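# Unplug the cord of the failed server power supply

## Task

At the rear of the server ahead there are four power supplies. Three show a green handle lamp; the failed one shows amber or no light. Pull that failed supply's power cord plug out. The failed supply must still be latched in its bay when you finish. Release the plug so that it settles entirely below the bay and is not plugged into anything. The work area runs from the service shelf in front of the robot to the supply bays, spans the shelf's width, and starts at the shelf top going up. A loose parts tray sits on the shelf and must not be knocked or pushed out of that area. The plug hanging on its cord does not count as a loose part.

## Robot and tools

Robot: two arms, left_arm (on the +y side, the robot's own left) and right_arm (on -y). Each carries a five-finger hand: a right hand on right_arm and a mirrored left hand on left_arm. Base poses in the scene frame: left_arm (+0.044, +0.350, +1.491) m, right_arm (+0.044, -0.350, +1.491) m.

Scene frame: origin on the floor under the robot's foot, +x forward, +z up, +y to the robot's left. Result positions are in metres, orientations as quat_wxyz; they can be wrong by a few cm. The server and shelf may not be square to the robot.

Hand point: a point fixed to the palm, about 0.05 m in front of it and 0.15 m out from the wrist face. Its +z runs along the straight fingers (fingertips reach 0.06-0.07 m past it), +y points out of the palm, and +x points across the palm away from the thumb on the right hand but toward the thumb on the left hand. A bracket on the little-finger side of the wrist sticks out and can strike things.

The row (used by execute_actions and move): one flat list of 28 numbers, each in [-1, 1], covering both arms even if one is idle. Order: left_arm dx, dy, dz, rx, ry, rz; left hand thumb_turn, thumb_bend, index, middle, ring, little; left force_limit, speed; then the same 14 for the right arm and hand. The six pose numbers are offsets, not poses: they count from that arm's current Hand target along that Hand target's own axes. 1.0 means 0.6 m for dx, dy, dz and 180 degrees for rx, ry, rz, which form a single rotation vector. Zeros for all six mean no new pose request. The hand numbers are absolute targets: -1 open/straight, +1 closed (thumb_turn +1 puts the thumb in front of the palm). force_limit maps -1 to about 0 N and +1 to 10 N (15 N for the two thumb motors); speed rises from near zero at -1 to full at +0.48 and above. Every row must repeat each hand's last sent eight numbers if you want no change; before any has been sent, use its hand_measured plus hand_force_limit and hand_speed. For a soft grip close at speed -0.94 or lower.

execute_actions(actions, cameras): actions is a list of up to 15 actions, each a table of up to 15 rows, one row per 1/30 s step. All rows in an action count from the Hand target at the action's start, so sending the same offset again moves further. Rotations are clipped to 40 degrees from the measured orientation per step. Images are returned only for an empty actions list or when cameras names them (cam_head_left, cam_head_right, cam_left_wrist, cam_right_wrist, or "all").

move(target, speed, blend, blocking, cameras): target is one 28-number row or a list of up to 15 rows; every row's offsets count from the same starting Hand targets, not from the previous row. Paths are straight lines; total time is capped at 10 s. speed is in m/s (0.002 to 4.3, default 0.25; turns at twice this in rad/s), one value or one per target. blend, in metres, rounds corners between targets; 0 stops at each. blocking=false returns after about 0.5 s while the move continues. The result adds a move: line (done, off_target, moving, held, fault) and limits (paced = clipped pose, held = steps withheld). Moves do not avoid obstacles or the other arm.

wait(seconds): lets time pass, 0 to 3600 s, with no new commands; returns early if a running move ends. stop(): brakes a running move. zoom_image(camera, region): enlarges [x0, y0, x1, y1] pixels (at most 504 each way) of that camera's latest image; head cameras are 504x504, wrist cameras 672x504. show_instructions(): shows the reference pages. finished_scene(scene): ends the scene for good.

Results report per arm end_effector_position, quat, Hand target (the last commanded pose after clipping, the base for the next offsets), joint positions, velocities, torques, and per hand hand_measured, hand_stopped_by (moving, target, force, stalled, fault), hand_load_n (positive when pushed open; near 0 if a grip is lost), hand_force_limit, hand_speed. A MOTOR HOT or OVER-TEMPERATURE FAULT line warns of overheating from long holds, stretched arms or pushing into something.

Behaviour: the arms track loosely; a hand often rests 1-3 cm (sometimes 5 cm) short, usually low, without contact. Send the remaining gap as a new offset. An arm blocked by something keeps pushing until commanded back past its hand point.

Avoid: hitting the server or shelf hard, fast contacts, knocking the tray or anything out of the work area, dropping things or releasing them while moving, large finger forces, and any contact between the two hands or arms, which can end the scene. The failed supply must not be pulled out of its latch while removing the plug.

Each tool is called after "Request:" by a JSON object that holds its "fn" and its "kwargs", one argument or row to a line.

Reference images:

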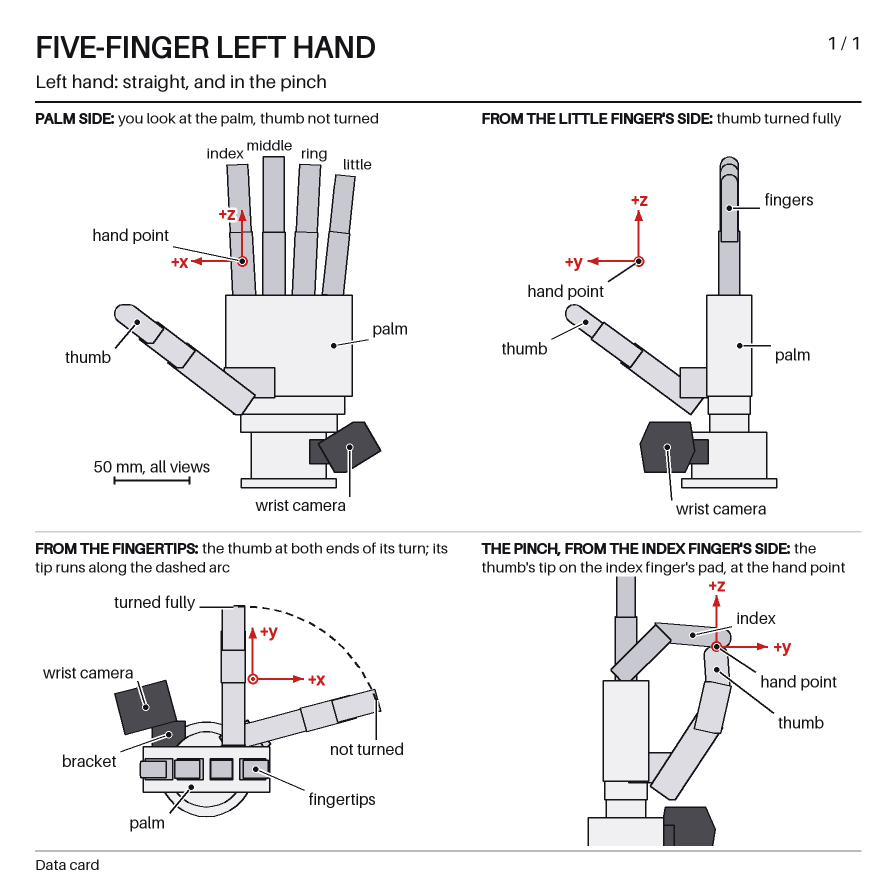

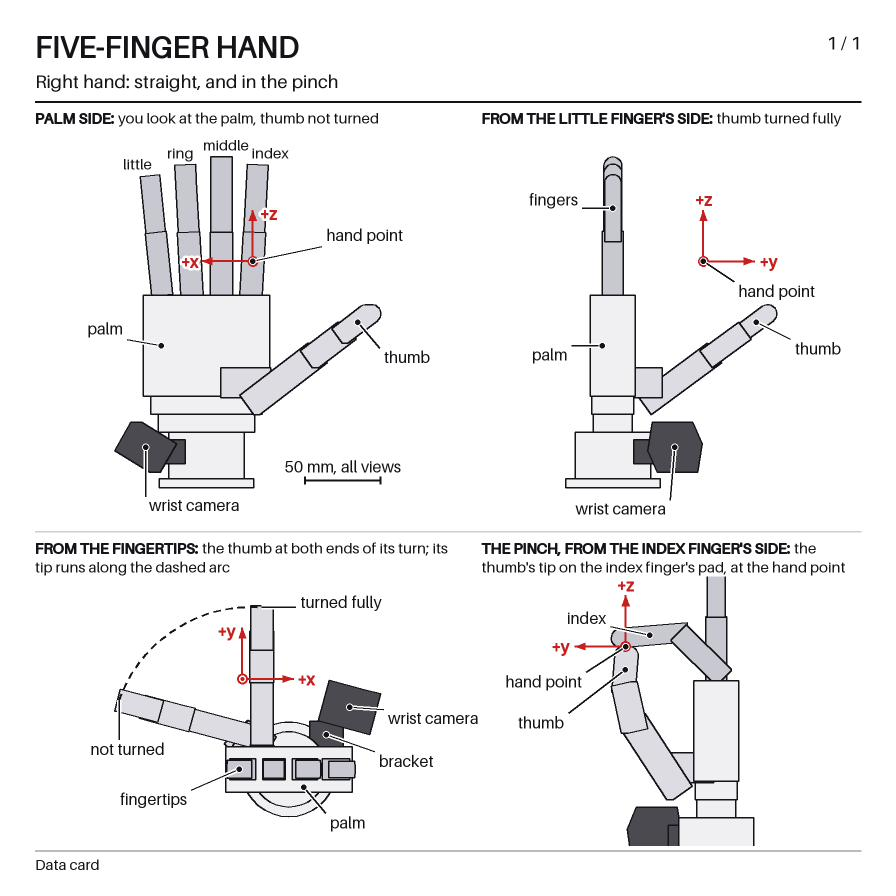

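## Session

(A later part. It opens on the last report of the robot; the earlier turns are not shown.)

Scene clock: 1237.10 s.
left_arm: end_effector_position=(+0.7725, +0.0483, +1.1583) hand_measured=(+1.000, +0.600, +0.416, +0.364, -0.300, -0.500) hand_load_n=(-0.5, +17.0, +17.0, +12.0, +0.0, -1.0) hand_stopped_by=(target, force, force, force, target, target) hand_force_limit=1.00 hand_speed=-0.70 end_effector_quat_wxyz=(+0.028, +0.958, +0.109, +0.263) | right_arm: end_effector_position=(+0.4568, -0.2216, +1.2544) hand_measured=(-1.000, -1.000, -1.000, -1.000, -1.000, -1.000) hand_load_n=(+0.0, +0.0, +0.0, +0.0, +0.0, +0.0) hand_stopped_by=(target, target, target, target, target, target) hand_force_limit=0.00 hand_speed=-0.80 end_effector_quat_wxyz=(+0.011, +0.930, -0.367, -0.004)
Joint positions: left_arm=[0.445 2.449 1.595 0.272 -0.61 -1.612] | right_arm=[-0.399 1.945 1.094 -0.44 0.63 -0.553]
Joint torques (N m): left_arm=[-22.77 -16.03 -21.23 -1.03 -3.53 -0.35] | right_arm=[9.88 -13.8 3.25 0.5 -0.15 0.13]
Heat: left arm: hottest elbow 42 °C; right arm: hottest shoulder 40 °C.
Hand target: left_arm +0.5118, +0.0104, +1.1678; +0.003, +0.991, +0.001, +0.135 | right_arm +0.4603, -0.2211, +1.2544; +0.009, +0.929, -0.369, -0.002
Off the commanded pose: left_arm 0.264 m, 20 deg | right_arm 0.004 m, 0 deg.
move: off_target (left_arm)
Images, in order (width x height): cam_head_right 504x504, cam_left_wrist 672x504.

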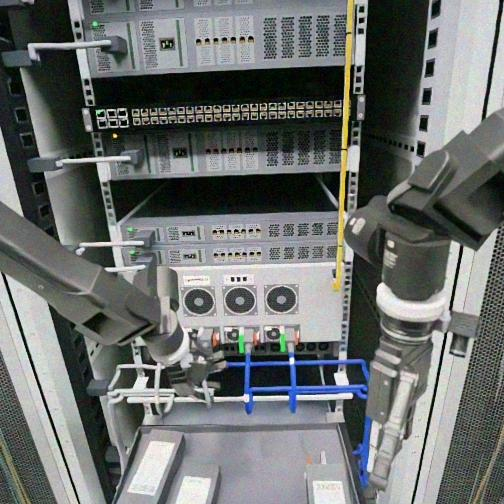

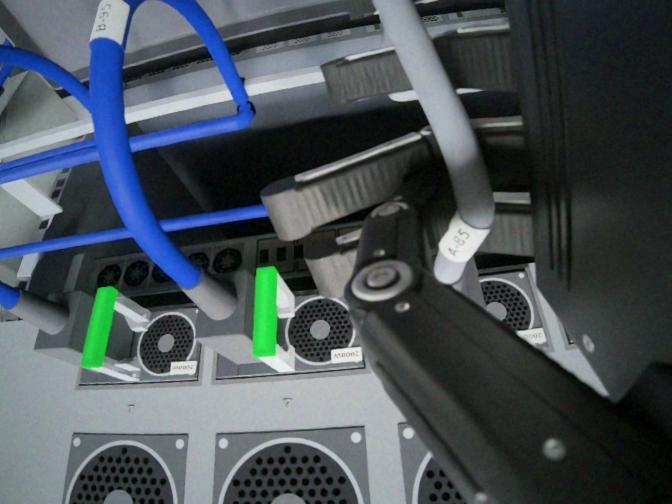

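Request:
{"fn": "zoom_image", "kwargs": {
  "camera": "cam_head_right",
  "region": [180, 365, 240, 425]
}}

Request:
{"fn": "wait", "kwargs": {
  "seconds": 0.1,
  "cameras": ["cam_head_left"]
}}

Request:
{"fn": "zoom_image", "kwargs": {
  "camera": "cam_head_left",
  "region": [240, 320, 320, 420]
}}

Scaled by 8.400 from the camera's image (finer frame: 720x720).

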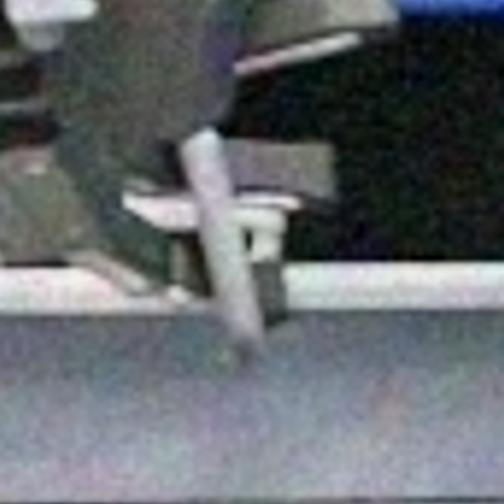

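Scene clock: 1260.20 s.
left_arm: end_effector_position=(+0.7725, +0.0483, +1.1582) hand_measured=(+1.000, +0.600, +0.416, +0.364, -0.300, -0.500) hand_load_n=(-0.5, +17.5, +17.0, +12.5, +0.0, -1.0) hand_stopped_by=(target, force, force, force, target, target) hand_force_limit=1.00 hand_speed=-0.70 end_effector_quat_wxyz=(+0.028, +0.958, +0.109, +0.263) | right_arm: end_effector_position=(+0.4568, -0.2216, +1.2544) hand_measured=(-1.000, -1.000, -1.000, -1.000, -1.000, -1.000) hand_load_n=(+0.0, +0.0, +0.0, +0.0, +0.0, +0.0) hand_stopped_by=(target, target, target, target, target, target) hand_force_limit=0.00 hand_speed=-0.80 end_effector_quat_wxyz=(+0.011, +0.930, -0.367, -0.004)
Joint positions: left_arm=[0.445 2.449 1.595 0.272 -0.61 -1.612] | right_arm=[-0.399 1.945 1.094 -0.44 0.63 -0.553]
Joint torques (N m): left_arm=[-22.65 -16.09 -21.2 -0.94 -3.53 -0.36] | right_arm=[9.88 -14.15 3.14 0.32 -0.21 0.15]
Heat: left arm: hottest elbow 49 °C; right arm: hottest shoulder 40 °C.
Hand target: left_arm +0.5118, +0.0104, +1.1678; +0.003, +0.991, +0.001, +0.135 | right_arm +0.4603, -0.2211, +1.2544; +0.009, +0.929, -0.369, -0.002
Off the commanded pose: left_arm 0.264 m, 20 deg | right_arm 0.004 m, 0 deg.
wait: 0.10 s; at rest from the start

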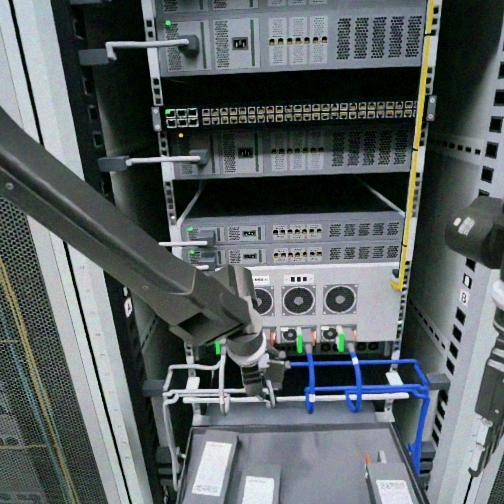

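Scaled by 5.040 from the camera's image (finer frame: 720x720).

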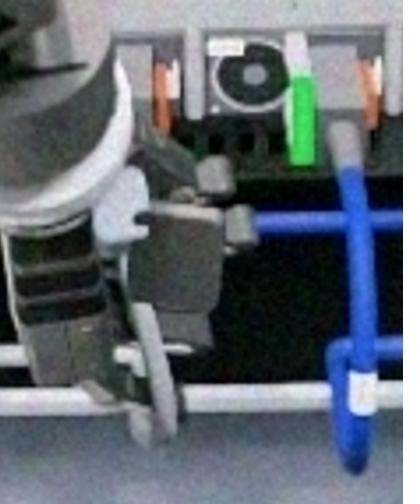

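Request:
{"fn": "move", "kwargs": {
  "target": [-0.12,0,-0.033,0,0,0,1,0.95,0.6,0.6,-0.3,-0.5,1.0,-0.7,0,0,0,0,0,0,-1,-1,-1,-1,-1,-1,0,-0.8],
  "speed": 0.1,
  "cameras": ["cam_left_wrist","cam_head_right"]
}}

Request:
{"fn": "zoom_image", "kwargs": {
  "camera": "cam_head_right",
  "region": [180, 320, 240, 380]
}}

Scene clock: 1325.33 s.
left_arm: end_effector_position=(+0.7671, +0.0485, +1.1576) hand_measured=(+1.000, +0.600, +0.416, +0.364, -0.300, -0.500) hand_load_n=(+0.0, +17.0, +19.5, +12.5, +0.0, -1.5) hand_stopped_by=(target, force, force, force, target, target) hand_force_limit=1.00 hand_speed=-0.70 end_effector_quat_wxyz=(+0.028, +0.950, +0.117, +0.287) | right_arm: end_effector_position=(+0.4568, -0.2216, +1.2544) hand_measured=(-1.000, -1.000, -1.000, -1.000, -1.000, -1.000) hand_load_n=(+0.0, +0.0, +0.0, +0.0, +0.0, +0.0) hand_stopped_by=(target, target, target, target, target, target) hand_force_limit=0.00 hand_speed=-0.80 end_effector_quat_wxyz=(+0.011, +0.930, -0.367, -0.004)
Joint positions: left_arm=[0.445 2.464 1.562 0.382 -0.61 -1.593] | right_arm=[-0.399 1.945 1.094 -0.44 0.63 -0.553]
Joint torques (N m): left_arm=[-23.59 -14.04 25.29 -0.43 -4.03 -0.58] | right_arm=[9.52 -13.8 3.23 0.42 -0.18 0.14]
Heat: left arm: hottest elbow 62 °C; right arm: hottest shoulder 40 °C.
Hand target: left_arm +0.4371, +0.0103, +1.1677; +0.003, +0.991, +0.001, +0.135 | right_arm +0.4603, -0.2211, +1.2544; +0.009, +0.929, -0.369, -0.002
Off the commanded pose: left_arm 0.332 m, 23 deg | right_arm 0.004 m, 0 deg.
move: off_target (left_arm)
Images, in order (width x height): cam_head_right 504x504, cam_left_wrist 672x504.

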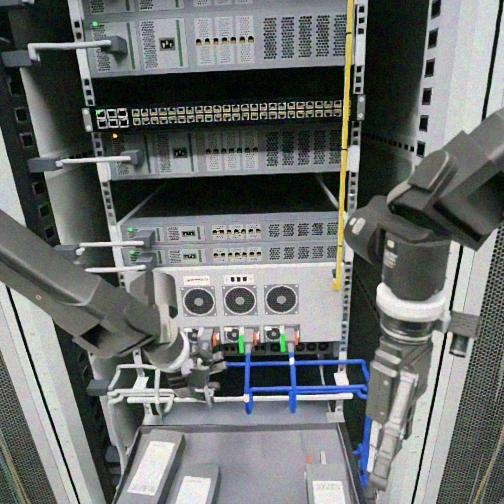

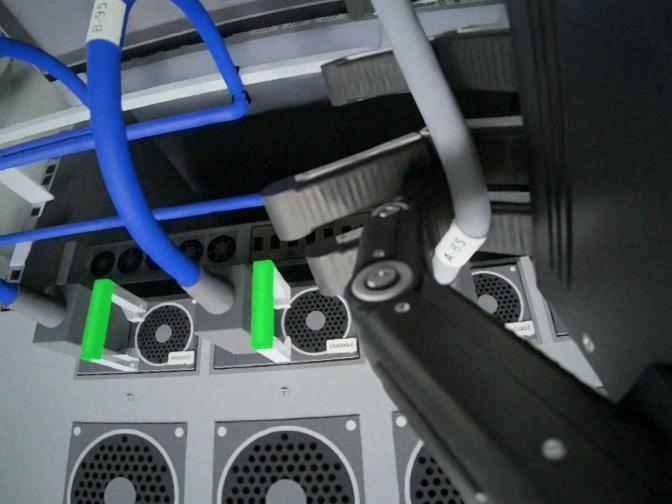

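Scaled by 8.400 from the camera's image (finer frame: 720x720).

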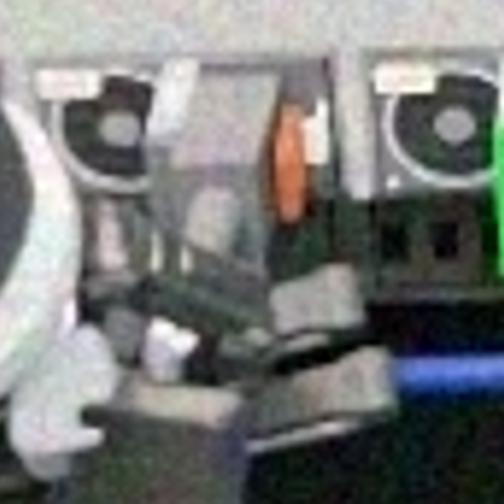

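Request:
{"fn": "move", "kwargs": {
  "target": [0.48,0,0.13,0,-0.02,0,1,0.95,0.6,0.6,-0.3,-0.5,1.0,-0.7,0,0,0,0,0,0,-1,-1,-1,-1,-1,-1,0,-0.8],
  "speed": 0.15
}}

Scene clock: 1332.13 s.
left_arm: end_effector_position=(+0.7886, +0.0470, +1.1523) hand_measured=(+1.000, +0.600, +0.418, +0.364, -0.300, -0.500) hand_load_n=(-2.0, +17.0, +4.0, +10.5, +0.0, +5.5) hand_stopped_by=(target, force, force, force, target, target) hand_force_limit=1.00 hand_speed=-0.70 end_effector_quat_wxyz=(+0.008, +0.987, +0.056, +0.151) | right_arm: end_effector_position=(+0.4568, -0.2216, +1.2544) hand_measured=(-1.000, -1.000, -1.000, -1.000, -1.000, -1.000) hand_load_n=(+0.0, +0.0, +0.0, +0.0, +0.0, +0.0) hand_stopped_by=(target, target, target, target, target, target) hand_force_limit=0.00 hand_speed=-0.80 end_effector_quat_wxyz=(+0.011, +0.930, -0.367, -0.004)
Joint positions: left_arm=[0.444 2.455 1.825 -0.236 -0.633 -1.665] | right_arm=[-0.399 1.945 1.094 -0.44 0.63 -0.553]
Joint torques (N m): left_arm=[-19.84 -16.32 0.9 -3.23 -1.03 -0.19] | right_arm=[10.87 -14.1 3.47 0.36 -0.23 0.16]
Heat: left arm: hottest elbow 63 °C; right arm: hottest shoulder 40 °C.
Hand target: left_arm +0.7356, +0.0108, +1.1694; +0.003, +0.995, +0.001, +0.104 | right_arm +0.4603, -0.2211, +1.2544; +0.009, +0.929, -0.369, -0.002
Off the commanded pose: left_arm 0.067 m, 8 deg | right_arm 0.004 m, 0 deg.
move: off_target (left_arm)

Request:
{"fn": "move", "kwargs": {
  "target": [
    [0,0,0,0,0,0,1,-0.1,0.0,0.0,-0.4,-0.5,0.5,-0.4,0,0,0,0,0,0,-1,-1,-1,-1,-1,-1,0,-0.8],
    [0.11,-0.132,-0.004,0,0,0,1,-0.1,0.0,0.0,-0.4,-0.5,0.5,-0.4,0,0,0,0,0,0,-1,-1,-1,-1,-1,-1,0,-0.8]
  ],
  "speed": 0.1,
  "cameras": ["cam_left_wrist","cam_head_right"]
}}

Request:
{"fn": "zoom_image", "kwargs": {
  "camera": "cam_left_wrist",
  "region": [250, 50, 600, 350]
}}

Scene clock: 1351.70 s.
left_arm: end_effector_position=(+0.7856, +0.0755, +1.1669) hand_measured=(+1.000, -0.100, +0.000, +0.000, -0.400, -0.500) hand_load_n=(+0.0, +0.0, +0.0, +1.5, +0.0, +0.0) hand_stopped_by=(target, target, target, target, target, target) hand_force_limit=0.50 hand_speed=-0.40 end_effector_quat_wxyz=(+0.007, +0.995, +0.005, +0.097) | right_arm: end_effector_position=(+0.4568, -0.2216, +1.2544) hand_measured=(-1.000, -1.000, -1.000, -1.000, -1.000, -1.000) hand_load_n=(+0.0, +0.0, +0.0, +0.0, +0.0, +0.0) hand_stopped_by=(target, target, target, target, target, target) hand_force_limit=0.00 hand_speed=-0.80 end_effector_quat_wxyz=(+0.011, +0.930, -0.367, -0.004)
Joint positions: left_arm=[0.469 2.395 1.858 -0.447 -0.603 -1.618] | right_arm=[-0.399 1.945 1.094 -0.44 0.63 -0.553]
Joint torques (N m): left_arm=[-13.57 -18.02 5.12 0.16 -0.14 0.2] | right_arm=[9.7 -14.74 3.11 0.18 -0.15 0.14]
Heat: left arm: hottest elbow 56 °C; right arm: hottest shoulder 40 °C.
Hand target: left_arm +0.7994, +0.0903, +1.1846; +0.003, +0.995, +0.001, +0.103 | right_arm +0.4603, -0.2211, +1.2544; +0.009, +0.929, -0.369, -0.002
Off the commanded pose: left_arm 0.027 m, 1 deg | right_arm 0.004 m, 0 deg.
move: off_target (left_arm)
Images, in order (width x height): cam_head_right 504x504, cam_left_wrist 672x504.

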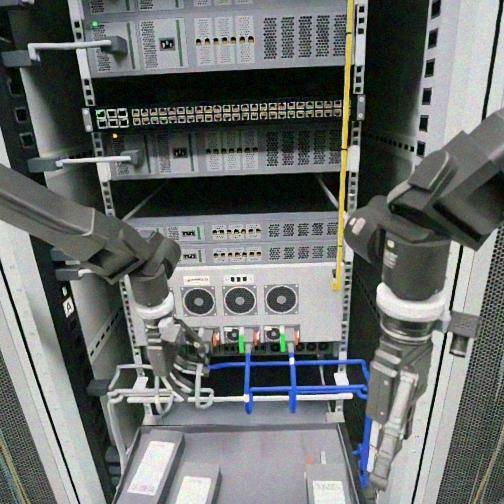

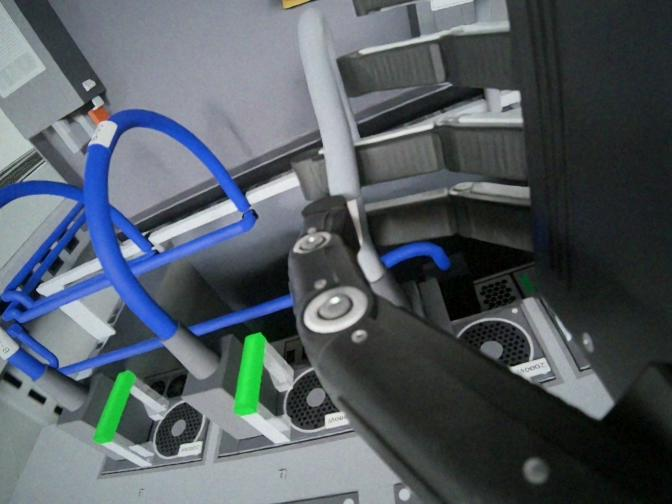

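Scaled by 1.440 from the camera's image (finer frame: 960x720).

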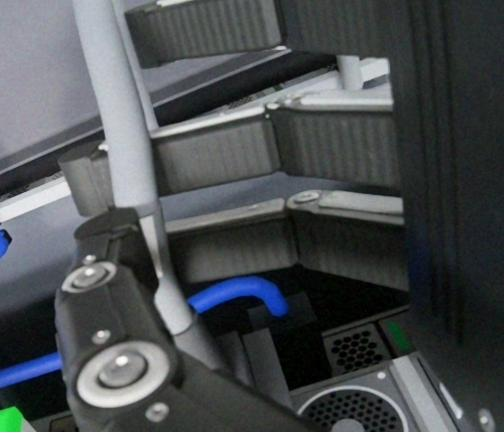

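Request:
{"fn": "move", "kwargs": {
  "target": [
    [0,0,0,0,0,0,1,-0.15,-0.2,-0.2,-0.4,-0.5,0.5,-0.4,0,0,0,0,0,0,-1,-1,-1,-1,-1,-1,0,-0.8],
    [0.069,0,0.035,0,0,0,1,-0.15,-0.2,-0.2,-0.4,-0.5,0.5,-0.4,0,0,0,0,0,0,-1,-1,-1,-1,-1,-1,0,-0.8]
  ],
  "speed": 0.08,
  "cameras": ["cam_left_wrist","cam_head_right"]
}}

Request:
{"fn": "zoom_image", "kwargs": {
  "camera": "cam_left_wrist",
  "region": [250, 50, 600, 350]
}}

Request:
{"fn": "zoom_image", "kwargs": {
  "camera": "cam_head_right",
  "region": [160, 310, 260, 410]
}}

Scene clock: 1363.43 s.
left_arm: end_effector_position=(+0.8160, +0.0793, +1.1660) hand_measured=(+1.000, -0.150, -0.200, -0.200, -0.400, -0.500) hand_load_n=(+0.0, +0.0, -0.5, +0.0, +0.0, +0.0) hand_stopped_by=(target, target, target, target, target, target) hand_force_limit=0.50 hand_speed=-0.40 end_effector_quat_wxyz=(+0.003, +0.996, -0.016, +0.087) | right_arm: end_effector_position=(+0.4568, -0.2216, +1.2544) hand_measured=(-1.000, -1.000, -1.000, -1.000, -1.000, -1.000) hand_load_n=(+0.0, +0.0, +0.0, +0.0, +0.0, +0.0) hand_stopped_by=(target, target, target, target, target, target) hand_force_limit=0.00 hand_speed=-0.80 end_effector_quat_wxyz=(+0.011, +0.930, -0.367, -0.004)
Joint positions: left_arm=[0.48 2.456 2.035 -0.584 -0.6 -1.579] | right_arm=[-0.399 1.945 1.094 -0.44 0.63 -0.553]
Joint torques (N m): left_arm=[-13.68 -15.68 9.43 0.96 0.14 -0.04] | right_arm=[9.82 -14.56 3.32 0.57 -0.2 0.12]
Heat: left arm: hottest elbow 53 °C; right arm: hottest shoulder 40 °C.
Hand target: left_arm +0.8443, +0.0904, +1.1727; +0.003, +0.995, +0.001, +0.103 | right_arm +0.4603, -0.2211, +1.2544; +0.009, +0.929, -0.369, -0.002
Off the commanded pose: left_arm 0.031 m, 3 deg | right_arm 0.004 m, 0 deg.
move: off_target (left_arm)
Images, in order (width x height): cam_head_right 504x504, cam_left_wrist 672x504.

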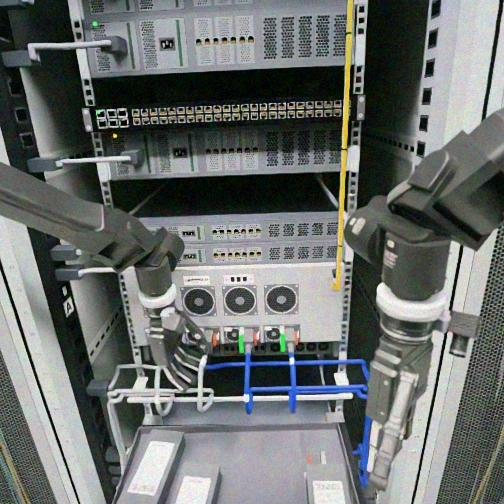

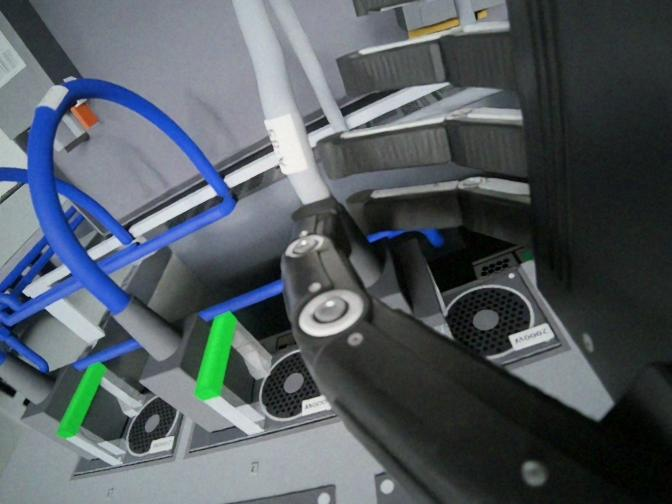

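Scaled by 1.440 from the camera's image (finer frame: 960x720).

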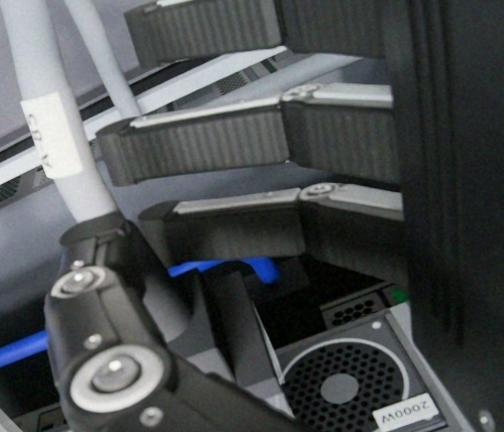

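Scaled by 5.040 from the camera's image (finer frame: 720x720).

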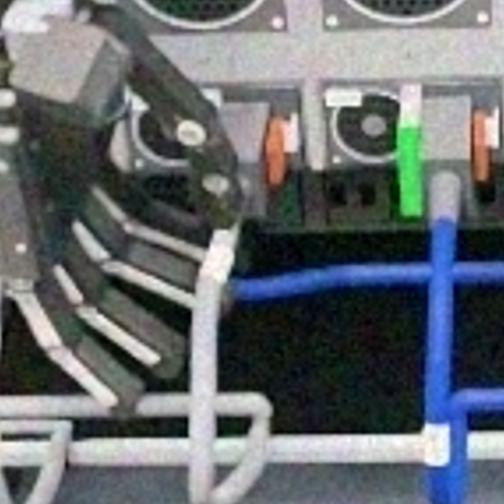

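Request:
{"fn": "move", "kwargs": {
  "target": [0.0155,0.0,0.024,0,0,0,1,-0.15,-0.2,-0.2,-0.4,-0.5,0.5,-0.4,0,0,0,0,0,0,-1,-1,-1,-1,-1,-1,0,-0.8],
  "speed": 0.06,
  "cameras": ["cam_left_wrist","cam_head_right"]
}}

Request:
{"fn": "zoom_image", "kwargs": {
  "camera": "cam_left_wrist",
  "region": [250, 50, 600, 350]
}}

Request:
{"fn": "zoom_image", "kwargs": {
  "camera": "cam_head_right",
  "region": [180, 325, 230, 375]
}}

Scene clock: 1372.10 s.
left_arm: end_effector_position=(+0.8274, +0.0726, +1.1541) hand_measured=(+1.000, -0.150, -0.200, -0.200, -0.400, -0.500) hand_load_n=(+0.0, +0.5, -0.5, +0.0, +0.0, +0.0) hand_stopped_by=(target, target, target, target, target, target) hand_force_limit=0.50 hand_speed=-0.40 end_effector_quat_wxyz=(+0.006, +0.996, -0.017, +0.087) | right_arm: end_effector_position=(+0.4568, -0.2216, +1.2544) hand_measured=(-1.000, -1.000, -1.000, -1.000, -1.000, -1.000) hand_load_n=(+0.0, +0.0, +0.0, +0.0, +0.0, +0.0) hand_stopped_by=(target, target, target, target, target, target) hand_force_limit=0.00 hand_speed=-0.80 end_effector_quat_wxyz=(+0.011, +0.930, -0.367, -0.004)
Joint positions: left_arm=[0.485 2.512 2.125 -0.612 -0.59 -1.571] | right_arm=[-0.399 1.945 1.094 -0.44 0.63 -0.553]
Joint torques (N m): left_arm=[-13.27 -15.85 9.33 0.83 -0.02 -0.01] | right_arm=[9.7 -14.39 3.32 0.38 -0.21 0.15]
Heat: left arm: hottest elbow 52 °C; right arm: hottest shoulder 40 °C.
Hand target: left_arm +0.8565, +0.0904, +1.1605; +0.003, +0.995, +0.001, +0.104 | right_arm +0.4603, -0.2211, +1.2544; +0.009, +0.929, -0.369, -0.002
Off the commanded pose: left_arm 0.035 m, 3 deg | right_arm 0.004 m, 0 deg.
move: off_target (left_arm)
Images, in order (width x height): cam_head_right 504x504, cam_left_wrist 672x504.

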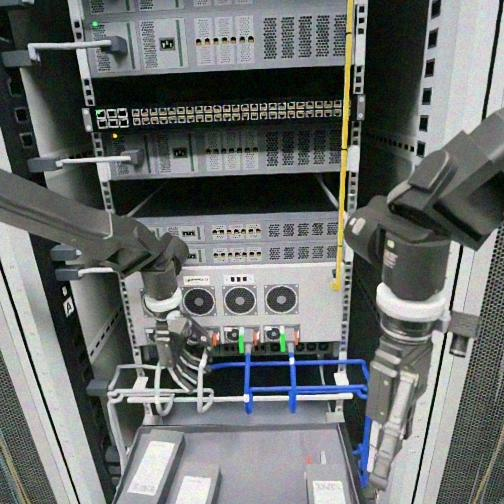

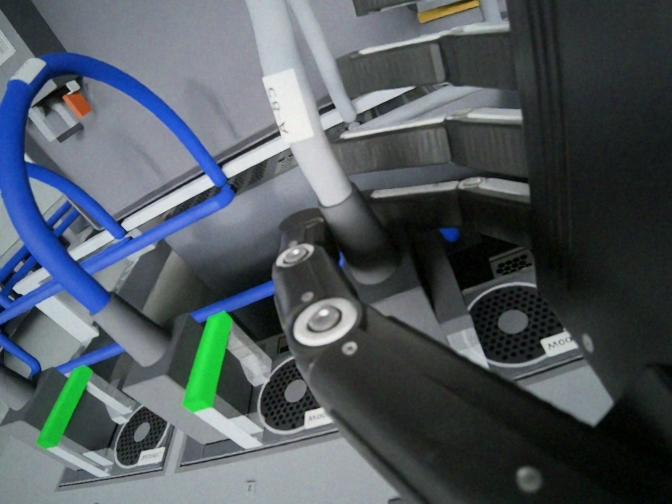

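Scaled by 1.440 from the camera's image (finer frame: 960x720).

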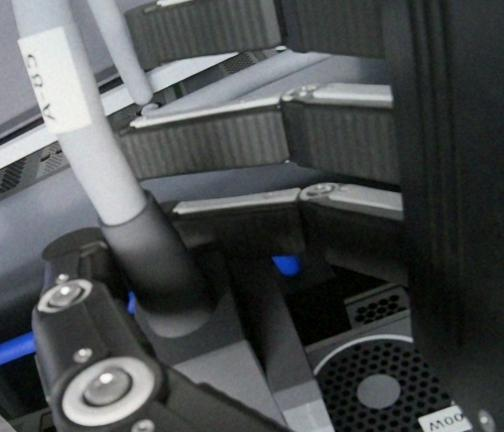

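Scaled by 10.080 from the camera's image (finer frame: 720x720).

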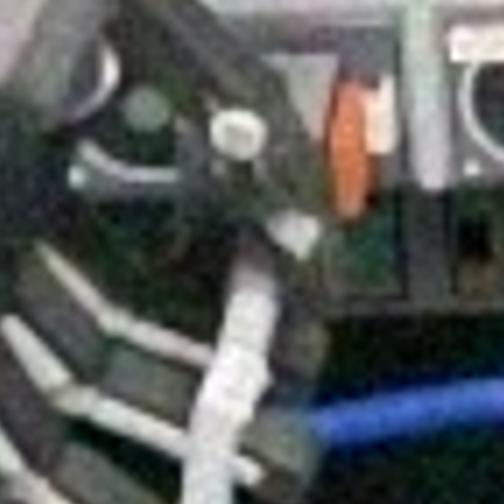

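Request:
{"fn": "move", "kwargs": {
  "target": [
    [0,0,0,0,0,0,1,-0.5,-0.2,-0.2,-0.4,-0.5,0.5,-0.4,0,0,0,0,0,0,-1,-1,-1,-1,-1,-1,0,-0.8],
    [0.0,-0.03,0.0,0,0,0,1,-0.5,-0.2,-0.2,-0.4,-0.5,0.5,-0.4,0,0,0,0,0,0,-1,-1,-1,-1,-1,-1,0,-0.8]
  ],
  "speed": 0.06,
  "cameras": ["cam_left_wrist"]
}}

Request:
{"fn": "zoom_image", "kwargs": {
  "camera": "cam_left_wrist",
  "region": [220, 100, 570, 400]
}}

Scene clock: 1385.40 s.
left_arm: end_effector_position=(+0.8269, +0.0747, +1.1521) hand_measured=(+1.000, -0.500, -0.200, -0.200, -0.400, -0.500) hand_load_n=(+0.0, +0.0, +0.0, +0.0, +0.0, +0.0) hand_stopped_by=(target, target, target, target, target, target) hand_force_limit=0.50 hand_speed=-0.40 end_effector_quat_wxyz=(+0.008, +0.996, -0.021, +0.086) | right_arm: end_effector_position=(+0.4568, -0.2216, +1.2544) hand_measured=(-1.000, -1.000, -1.000, -1.000, -1.000, -1.000) hand_load_n=(+0.0, +0.0, +0.0, +0.0, +0.0, +0.0) hand_stopped_by=(target, target, target, target, target, target) hand_force_limit=0.00 hand_speed=-0.80 end_effector_quat_wxyz=(+0.011, +0.930, -0.367, -0.004)
Joint positions: left_arm=[0.49 2.512 2.125 -0.612 -0.583 -1.56] | right_arm=[-0.399 1.945 1.094 -0.44 0.63 -0.553]
Joint torques (N m): left_arm=[-12.04 -18.14 6.87 1.4 0.15 0.09] | right_arm=[10.11 -13.98 3.43 0.36 -0.19 0.13]
Heat: left arm: hottest elbow 51 °C; right arm: hottest shoulder 40 °C.
Hand target: left_arm +0.8564, +0.1081, +1.1605; +0.003, +0.995, +0.001, +0.104 | right_arm +0.4603, -0.2211, +1.2544; +0.009, +0.929, -0.369, -0.002
Off the commanded pose: left_arm 0.046 m, 3 deg | right_arm 0.004 m, 0 deg.
move: off_target (left_arm)

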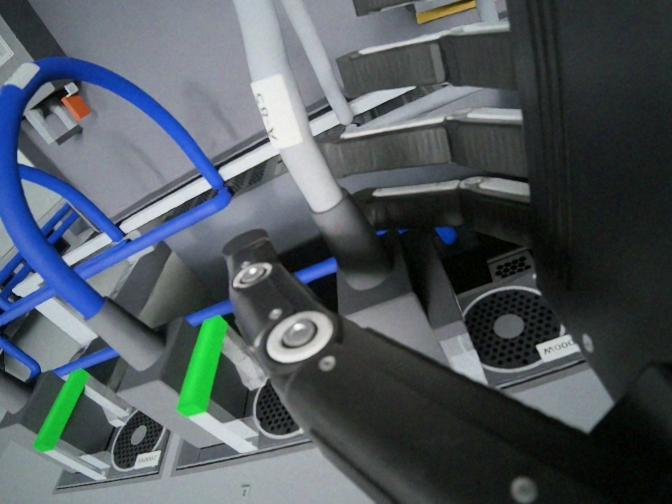

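Scaled by 1.440 from the camera's image (finer frame: 960x720).

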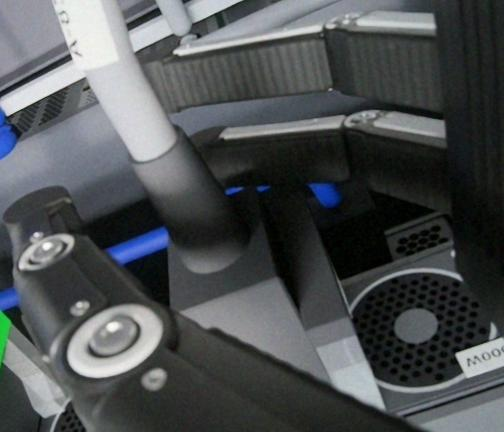

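Request:
{"fn": "move", "kwargs": {
  "target": [
    [0,0,0,0,0,0,1,-0.5,0.4,0.4,-0.4,-0.5,-0.6,-0.85,0,0,0,0,0,0,-1,-1,-1,-1,-1,-1,0,-0.8],
    [0,0,0,0,0,0,1,0.4,0.4,0.4,-0.4,-0.5,-0.6,-0.85,0,0,0,0,0,0,-1,-1,-1,-1,-1,-1,0,-0.8]
  ],
  "cameras": ["cam_left_wrist"]
}}

Request:
{"fn": "zoom_image", "kwargs": {
  "camera": "cam_left_wrist",
  "region": [220, 100, 570, 400]
}}

Scene clock: 1393.77 s.
left_arm: end_effector_position=(+0.8276, +0.0755, +1.1519) hand_measured=(+1.000, -0.346, +0.090, +0.340, -0.400, -0.500) hand_load_n=(+0.0, +3.0, +0.5, +3.0, +0.0, +0.0) hand_stopped_by=(target, force, force, force, target, target) hand_force_limit=-0.60 hand_speed=-0.85 end_effector_quat_wxyz=(+0.007, +0.996, -0.020, +0.087) | right_arm: end_effector_position=(+0.4568, -0.2216, +1.2544) hand_measured=(-1.000, -1.000, -1.000, -1.000, -1.000, -1.000) hand_load_n=(+0.0, +0.0, +0.0, +0.0, +0.0, +0.0) hand_stopped_by=(target, target, target, target, target, target) hand_force_limit=0.00 hand_speed=-0.80 end_effector_quat_wxyz=(+0.011, +0.930, -0.367, -0.004)
Joint positions: left_arm=[0.49 2.512 2.125 -0.61 -0.586 -1.559] | right_arm=[-0.399 1.945 1.094 -0.44 0.63 -0.553]
Joint torques (N m): left_arm=[-12.04 -18.08 6.91 1.31 0.24 0.07] | right_arm=[9.35 -14.21 3.52 0.27 -0.18 0.12]
Heat: left arm: hottest elbow 49 °C; right arm: hottest shoulder 40 °C.
Hand target: left_arm +0.8564, +0.1081, +1.1605; +0.003, +0.995, +0.001, +0.104 | right_arm +0.4603, -0.2211, +1.2544; +0.009, +0.929, -0.369, -0.002
Off the commanded pose: left_arm 0.044 m, 3 deg | right_arm 0.004 m, 0 deg.
move: done; target 2's new numbers were sent with left_arm's hand 0.044 m and 3 deg from that target

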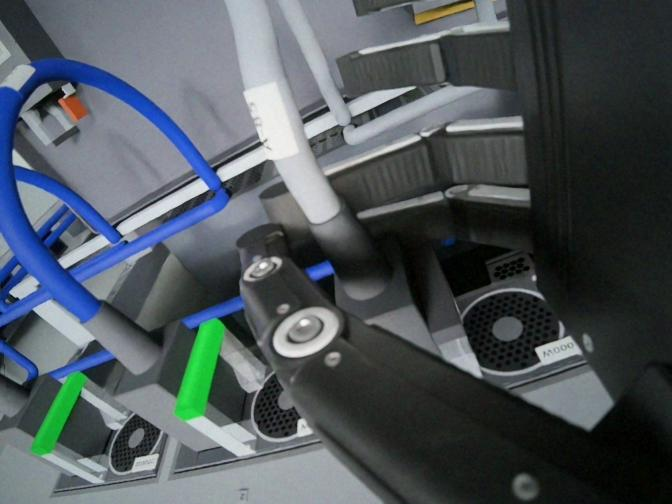

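Scaled by 1.440 from the camera's image (finer frame: 960x720).

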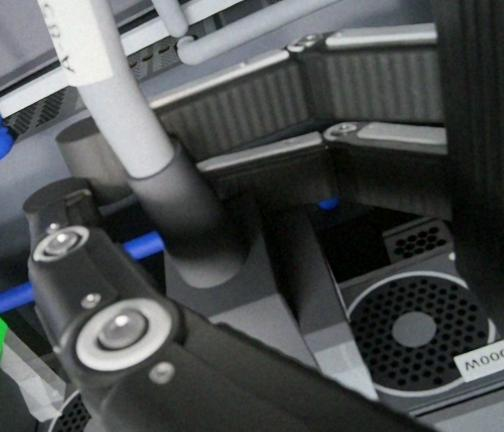

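Request:
{"fn": "move", "kwargs": {
  "target": [
    [0,0,0,0,0,0,1,-0.5,0.39,0.05,-0.4,-0.5,-0.4,-0.8,0,0,0,0,0,0,-1,-1,-1,-1,-1,-1,0,-0.8],
    [0,0,0,0,0,0,1,0.3,0.4,0.05,-0.4,-0.5,-0.4,-0.8,0,0,0,0,0,0,-1,-1,-1,-1,-1,-1,0,-0.8]
  ],
  "cameras": ["cam_left_wrist"]
}}

Request:
{"fn": "zoom_image", "kwargs": {
  "camera": "cam_left_wrist",
  "region": [220, 100, 570, 400]
}}

Scene clock: 1401.90 s.
left_arm: end_effector_position=(+0.8278, +0.0755, +1.1518) hand_measured=(+1.000, -0.170, +0.124, +0.050, -0.400, -0.500) hand_load_n=(+0.0, +4.5, +3.5, +0.0, +0.0, +0.0) hand_stopped_by=(target, force, force, target, target, target) hand_force_limit=-0.40 hand_speed=-0.80 end_effector_quat_wxyz=(+0.008, +0.996, -0.020, +0.087) | right_arm: end_effector_position=(+0.4568, -0.2216, +1.2544) hand_measured=(-1.000, -1.000, -1.000, -1.000, -1.000, -1.000) hand_load_n=(+0.0, +0.0, +0.0, +0.0, +0.0, +0.0) hand_stopped_by=(target, target, target, target, target, target) hand_force_limit=0.00 hand_speed=-0.80 end_effector_quat_wxyz=(+0.011, +0.930, -0.367, -0.004)
Joint positions: left_arm=[0.491 2.512 2.125 -0.609 -0.583 -1.559] | right_arm=[-0.399 1.945 1.094 -0.44 0.63 -0.553]
Joint torques (N m): left_arm=[-12.1 -17.9 6.91 1.31 0.13 0.07] | right_arm=[9.64 -14.39 3.17 0.29 -0.2 0.18]
Heat: left arm: hottest elbow 48 °C; right arm: hottest shoulder 40 °C.
Hand target: left_arm +0.8564, +0.1083, +1.1604; +0.003, +0.995, +0.001, +0.104 | right_arm +0.4603, -0.2211, +1.2544; +0.009, +0.929, -0.369, -0.002
Off the commanded pose: left_arm 0.044 m, 3 deg | right_arm 0.004 m, 0 deg.
move: done; target 2's new numbers were sent with left_arm's hand 0.044 m and 3 deg from that target

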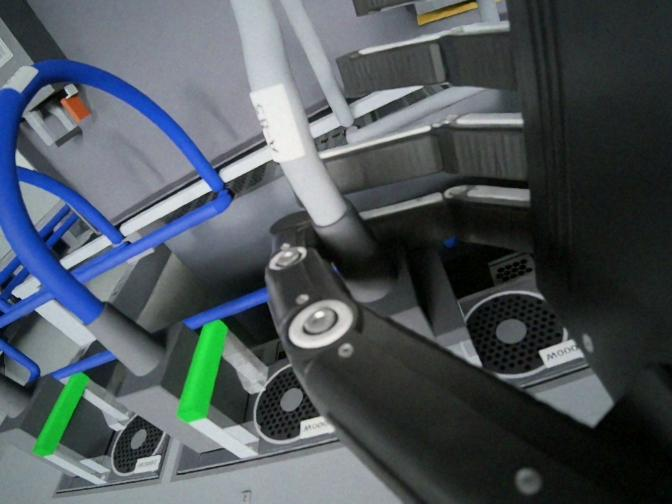

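Scaled by 1.440 from the camera's image (finer frame: 960x720).

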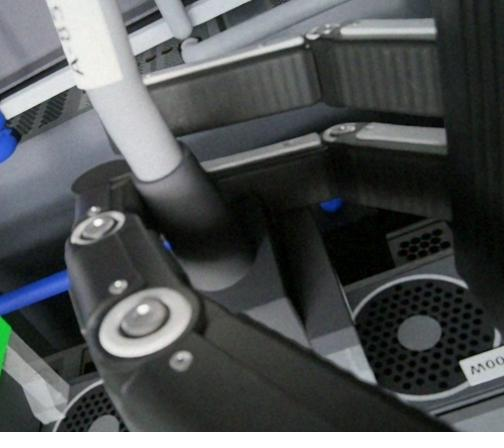

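Request:
{"fn": "move", "kwargs": {
  "target": [
    [0,0,0,0,0,0,1,0.5,0.6,0.05,-0.4,-0.5,0.3,-0.75,0,0,0,0,0,0,-1,-1,-1,-1,-1,-1,0,-0.8],
    [0,0,0,0,0,0,1,0.6,0.7,0.05,-0.4,-0.5,0.8,-0.7,0,0,0,0,0,0,-1,-1,-1,-1,-1,-1,0,-0.8]
  ],
  "cameras": ["cam_left_wrist"]
}}

Request:
{"fn": "zoom_image", "kwargs": {
  "camera": "cam_left_wrist",
  "region": [220, 100, 570, 400]
}}

Scene clock: 1408.90 s.
left_arm: end_effector_position=(+0.8269, +0.0734, +1.1512) hand_measured=(+1.000, -0.036, +0.166, +0.050, -0.400, -0.500) hand_load_n=(+3.0, +13.0, +9.0, +0.0, +0.0, +0.0) hand_stopped_by=(target, force, force, target, target, target) hand_force_limit=0.80 hand_speed=-0.70 end_effector_quat_wxyz=(+0.013, +0.996, -0.020, +0.087) | right_arm: end_effector_position=(+0.4568, -0.2216, +1.2544) hand_measured=(-1.000, -1.000, -1.000, -1.000, -1.000, -1.000) hand_load_n=(+0.0, +0.0, +0.0, +0.0, +0.0, +0.0) hand_stopped_by=(target, target, target, target, target, target) hand_force_limit=0.00 hand_speed=-0.80 end_effector_quat_wxyz=(+0.011, +0.930, -0.367, -0.004)
Joint positions: left_arm=[0.492 2.514 2.125 -0.609 -0.572 -1.56] | right_arm=[-0.399 1.945 1.094 -0.44 0.63 -0.553]
Joint torques (N m): left_arm=[-12.04 -18.08 6.99 1.21 -0.33 0.09] | right_arm=[9.64 -13.68 3.34 0.27 -0.19 0.1]
Heat: left arm: hottest elbow 47 °C; right arm: hottest shoulder 40 °C.
Hand target: left_arm +0.8564, +0.1083, +1.1604; +0.003, +0.995, +0.001, +0.104 | right_arm +0.4603, -0.2211, +1.2544; +0.009, +0.929, -0.369, -0.002
Off the commanded pose: left_arm 0.047 m, 3 deg | right_arm 0.004 m, 0 deg.
move: done; target 2's new numbers were sent with left_arm's hand 0.045 m and 3 deg from that target

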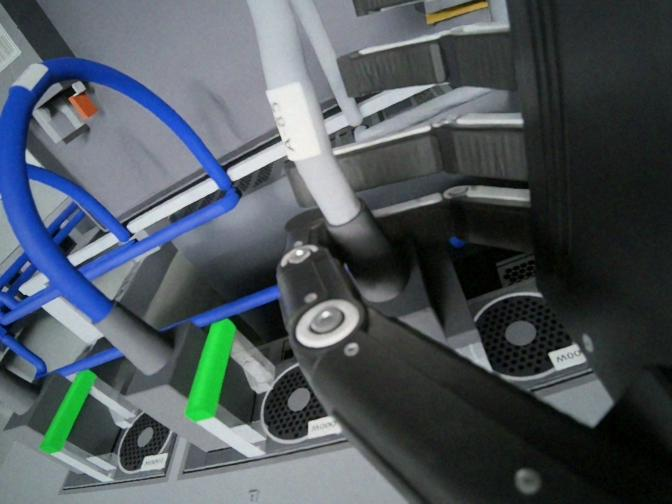

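Scaled by 1.440 from the camera's image (finer frame: 960x720).

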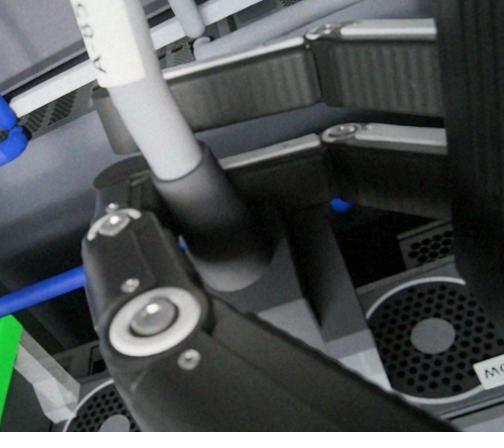

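Request:
{"fn": "move", "kwargs": {
  "target": [-0.0915,0.025,-0.019,0,0,0,1,0.6,0.7,0.05,-0.4,-0.5,0.8,-0.7,0,0,0,0,0,0,-1,-1,-1,-1,-1,-1,0,-0.8],
  "speed": 0.08,
  "cameras": ["cam_left_wrist"]
}}

Request:
{"fn": "zoom_image", "kwargs": {
  "camera": "cam_left_wrist",
  "region": [220, 100, 570, 400]
}}

Scene clock: 1415.37 s.
left_arm: end_effector_position=(+0.7920, +0.0717, +1.1506) hand_measured=(+1.000, -0.036, +0.166, +0.050, -0.400, -0.500) hand_load_n=(+2.5, +3.5, +0.0, +0.0, +0.0, +0.0) hand_stopped_by=(target, force, force, target, target, target) hand_force_limit=0.80 hand_speed=-0.70 end_effector_quat_wxyz=(+0.016, +0.995, -0.007, +0.100) | right_arm: end_effector_position=(+0.4568, -0.2216, +1.2544) hand_measured=(-1.000, -1.000, -1.000, -1.000, -1.000, -1.000) hand_load_n=(+0.0, +0.0, +0.0, +0.0, +0.0, +0.0) hand_stopped_by=(target, target, target, target, target, target) hand_force_limit=0.00 hand_speed=-0.80 end_effector_quat_wxyz=(+0.011, +0.930, -0.367, -0.004)
Joint positions: left_arm=[0.485 2.438 1.909 -0.441 -0.573 -1.575] | right_arm=[-0.399 1.945 1.094 -0.44 0.63 -0.553]
Joint torques (N m): left_arm=[-13.04 -17.9 3.41 0.72 -0.82 -0.04] | right_arm=[10.05 -13.98 3.19 0.44 -0.2 0.17]
Heat: left arm: hottest elbow 47 °C; right arm: hottest shoulder 40 °C.
Hand target: left_arm +0.8004, +0.0931, +1.1604; +0.003, +0.995, +0.001, +0.104 | right_arm +0.4603, -0.2211, +1.2544; +0.009, +0.929, -0.369, -0.002
Off the commanded pose: left_arm 0.025 m, 2 deg | right_arm 0.004 m, 0 deg.
move: off_target (left_arm)

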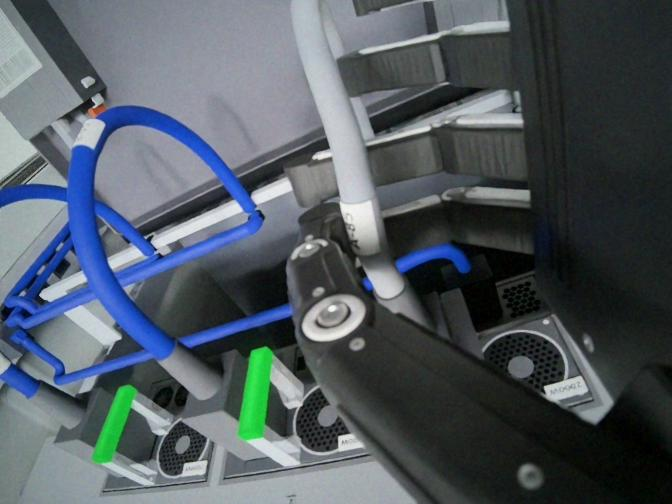

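Scaled by 1.440 from the camera's image (finer frame: 960x720).

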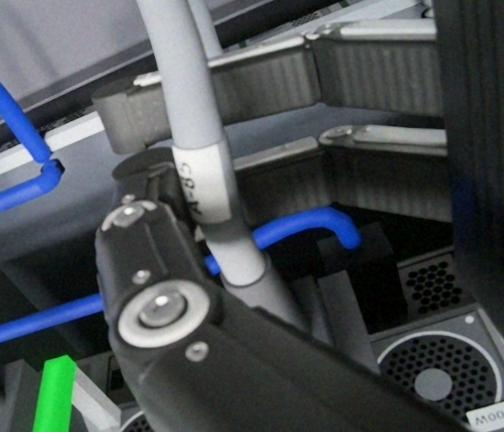

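Request:
{"fn": "move", "kwargs": {
  "target": [
    [0,0,0,0,0,0,1,-0.3,-0.1,-0.1,-0.4,-0.5,0.5,-0.5,0,0,0,0,0,0,-1,-1,-1,-1,-1,-1,0,-0.8],
    [0.035,0.19,-0.007,0,0,0,1,-0.3,-0.1,-0.1,-0.4,-0.5,0.5,-0.5,0,0,0,0,0,0,-1,-1,-1,-1,-1,-1,0,-0.8]
  ],
  "speed": 0.1,
  "cameras": ["cam_left_wrist"]
}}

Request:
{"fn": "zoom_image", "kwargs": {
  "camera": "cam_left_wrist",
  "region": [250, 50, 600, 350]
}}

Scene clock: 1492.10 s.
left_arm: end_effector_position=(+0.8107, +0.0301, +1.1410) hand_measured=(+1.000, -0.300, -0.100, -0.100, -0.400, -0.500) hand_load_n=(+0.0, +0.0, +0.0, +0.0, +0.0, +0.0) hand_stopped_by=(target, target, target, target, target, target) hand_force_limit=0.50 hand_speed=-0.50 end_effector_quat_wxyz=(-0.022, +0.996, +0.013, +0.081) | right_arm: end_effector_position=(+0.4568, -0.2216, +1.2544) hand_measured=(-1.000, -1.000, -1.000, -1.000, -1.000, -1.000) hand_load_n=(+0.0, +0.0, +0.0, +0.0, -0.5, +0.0) hand_stopped_by=(target, target, target, target, target, target) hand_force_limit=0.00 hand_speed=-0.80 end_effector_quat_wxyz=(+0.011, +0.930, -0.367, -0.004)
Joint positions: left_arm=[0.429 2.6 2.19 -0.646 -0.679 -1.697] | right_arm=[-0.399 1.945 1.094 -0.44 0.63 -0.553]
Joint torques (N m): left_arm=[-20.84 -14.56 8.88 0.88 0.71 -0.06] | right_arm=[10.05 -14.33 3.29 0.53 -0.21 0.12]
Heat: left arm: hottest shoulder 43 °C; right arm: hottest shoulder 40 °C.
Hand target: left_arm +0.8201, -0.0208, +1.1695; +0.003, +0.995, +0.001, +0.104 | right_arm +0.4603, -0.2211, +1.2544; +0.009, +0.929, -0.369, -0.002
Off the commanded pose: left_arm 0.059 m, 4 deg | right_arm 0.004 m, 0 deg.
move: off_target (left_arm)

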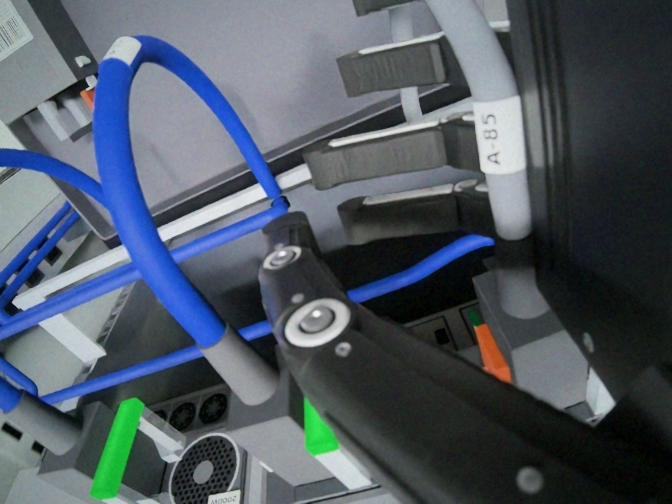

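Scaled by 1.440 from the camera's image (finer frame: 960x720).

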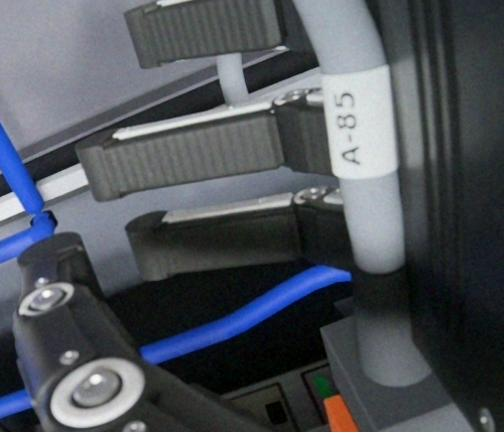

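Request:
{"fn": "move", "kwargs": {
  "target": [
    [-0.009,0,-0.022,0,0,0,1,-0.3,-0.1,-0.1,-0.4,-0.5,0.5,-0.5,0,0,0,0,0,0,-1,-1,-1,-1,-1,-1,0,-0.8],
    [-0.009,0,-0.022,0,0,0,1,0.9,-0.1,-0.1,-0.4,-0.5,0.4,-0.7,0,0,0,0,0,0,-1,-1,-1,-1,-1,-1,0,-0.8]
  ],
  "speed": 0.1,
  "cameras": ["cam_left_wrist"]
}}

Request:
{"fn": "zoom_image", "kwargs": {
  "camera": "cam_left_wrist",
  "region": [250, 50, 600, 350]
}}

Scene clock: 1503.60 s.
left_arm: end_effector_position=(+0.8113, +0.0299, +1.1418) hand_measured=(+1.000, +0.816, -0.100, -0.100, -0.400, -0.500) hand_load_n=(+0.5, +11.0, +0.5, +0.5, +0.0, +0.0) hand_stopped_by=(target, force, target, target, target, target) hand_force_limit=0.40 hand_speed=-0.70 end_effector_quat_wxyz=(-0.023, +0.996, +0.017, +0.082) | right_arm: end_effector_position=(+0.4568, -0.2216, +1.2544) hand_measured=(-1.000, -1.000, -1.000, -1.000, -1.000, -1.000) hand_load_n=(+0.0, +0.0, +0.0, +0.0, +0.0, +0.0) hand_stopped_by=(target, target, target, target, target, target) hand_force_limit=0.00 hand_speed=-0.80 end_effector_quat_wxyz=(+0.011, +0.930, -0.367, -0.004)
Joint positions: left_arm=[0.427 2.6 2.191 -0.646 -0.682 -1.707] | right_arm=[-0.399 1.945 1.094 -0.44 0.63 -0.553]
Joint torques (N m): left_arm=[-21.6 -16.62 5.24 1.24 0.59 -0.11] | right_arm=[9.88 -14.15 3.25 0.32 -0.15 0.13]
Heat: left arm: hottest shoulder 42 °C; right arm: hottest shoulder 40 °C.
Hand target: left_arm +0.8123, -0.0207, +1.1814; +0.003, +0.995, +0.001, +0.104 | right_arm +0.4603, -0.2211, +1.2544; +0.009, +0.929, -0.369, -0.002
Off the commanded pose: left_arm 0.064 m, 4 deg | right_arm 0.004 m, 0 deg.
move: off_target (left_arm); target 2's new numbers were sent with left_arm's hand 0.064 m and 4 deg from that target

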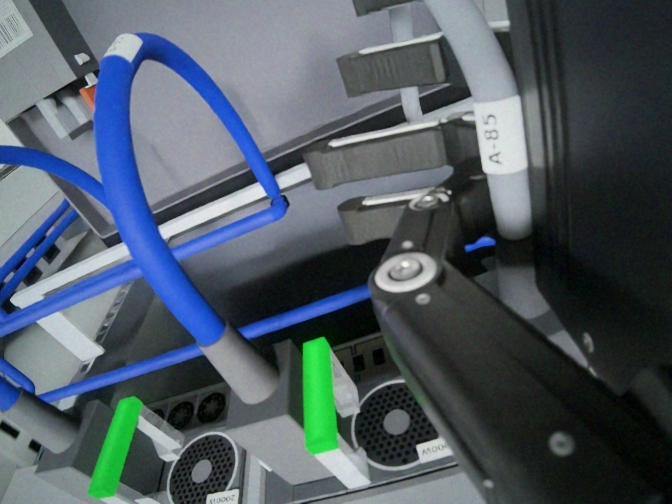

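Scaled by 1.440 from the camera's image (finer frame: 960x720).

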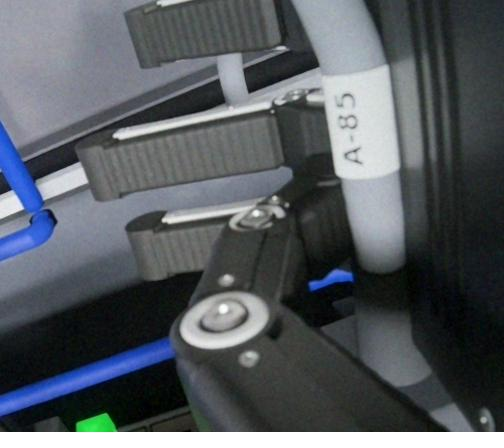

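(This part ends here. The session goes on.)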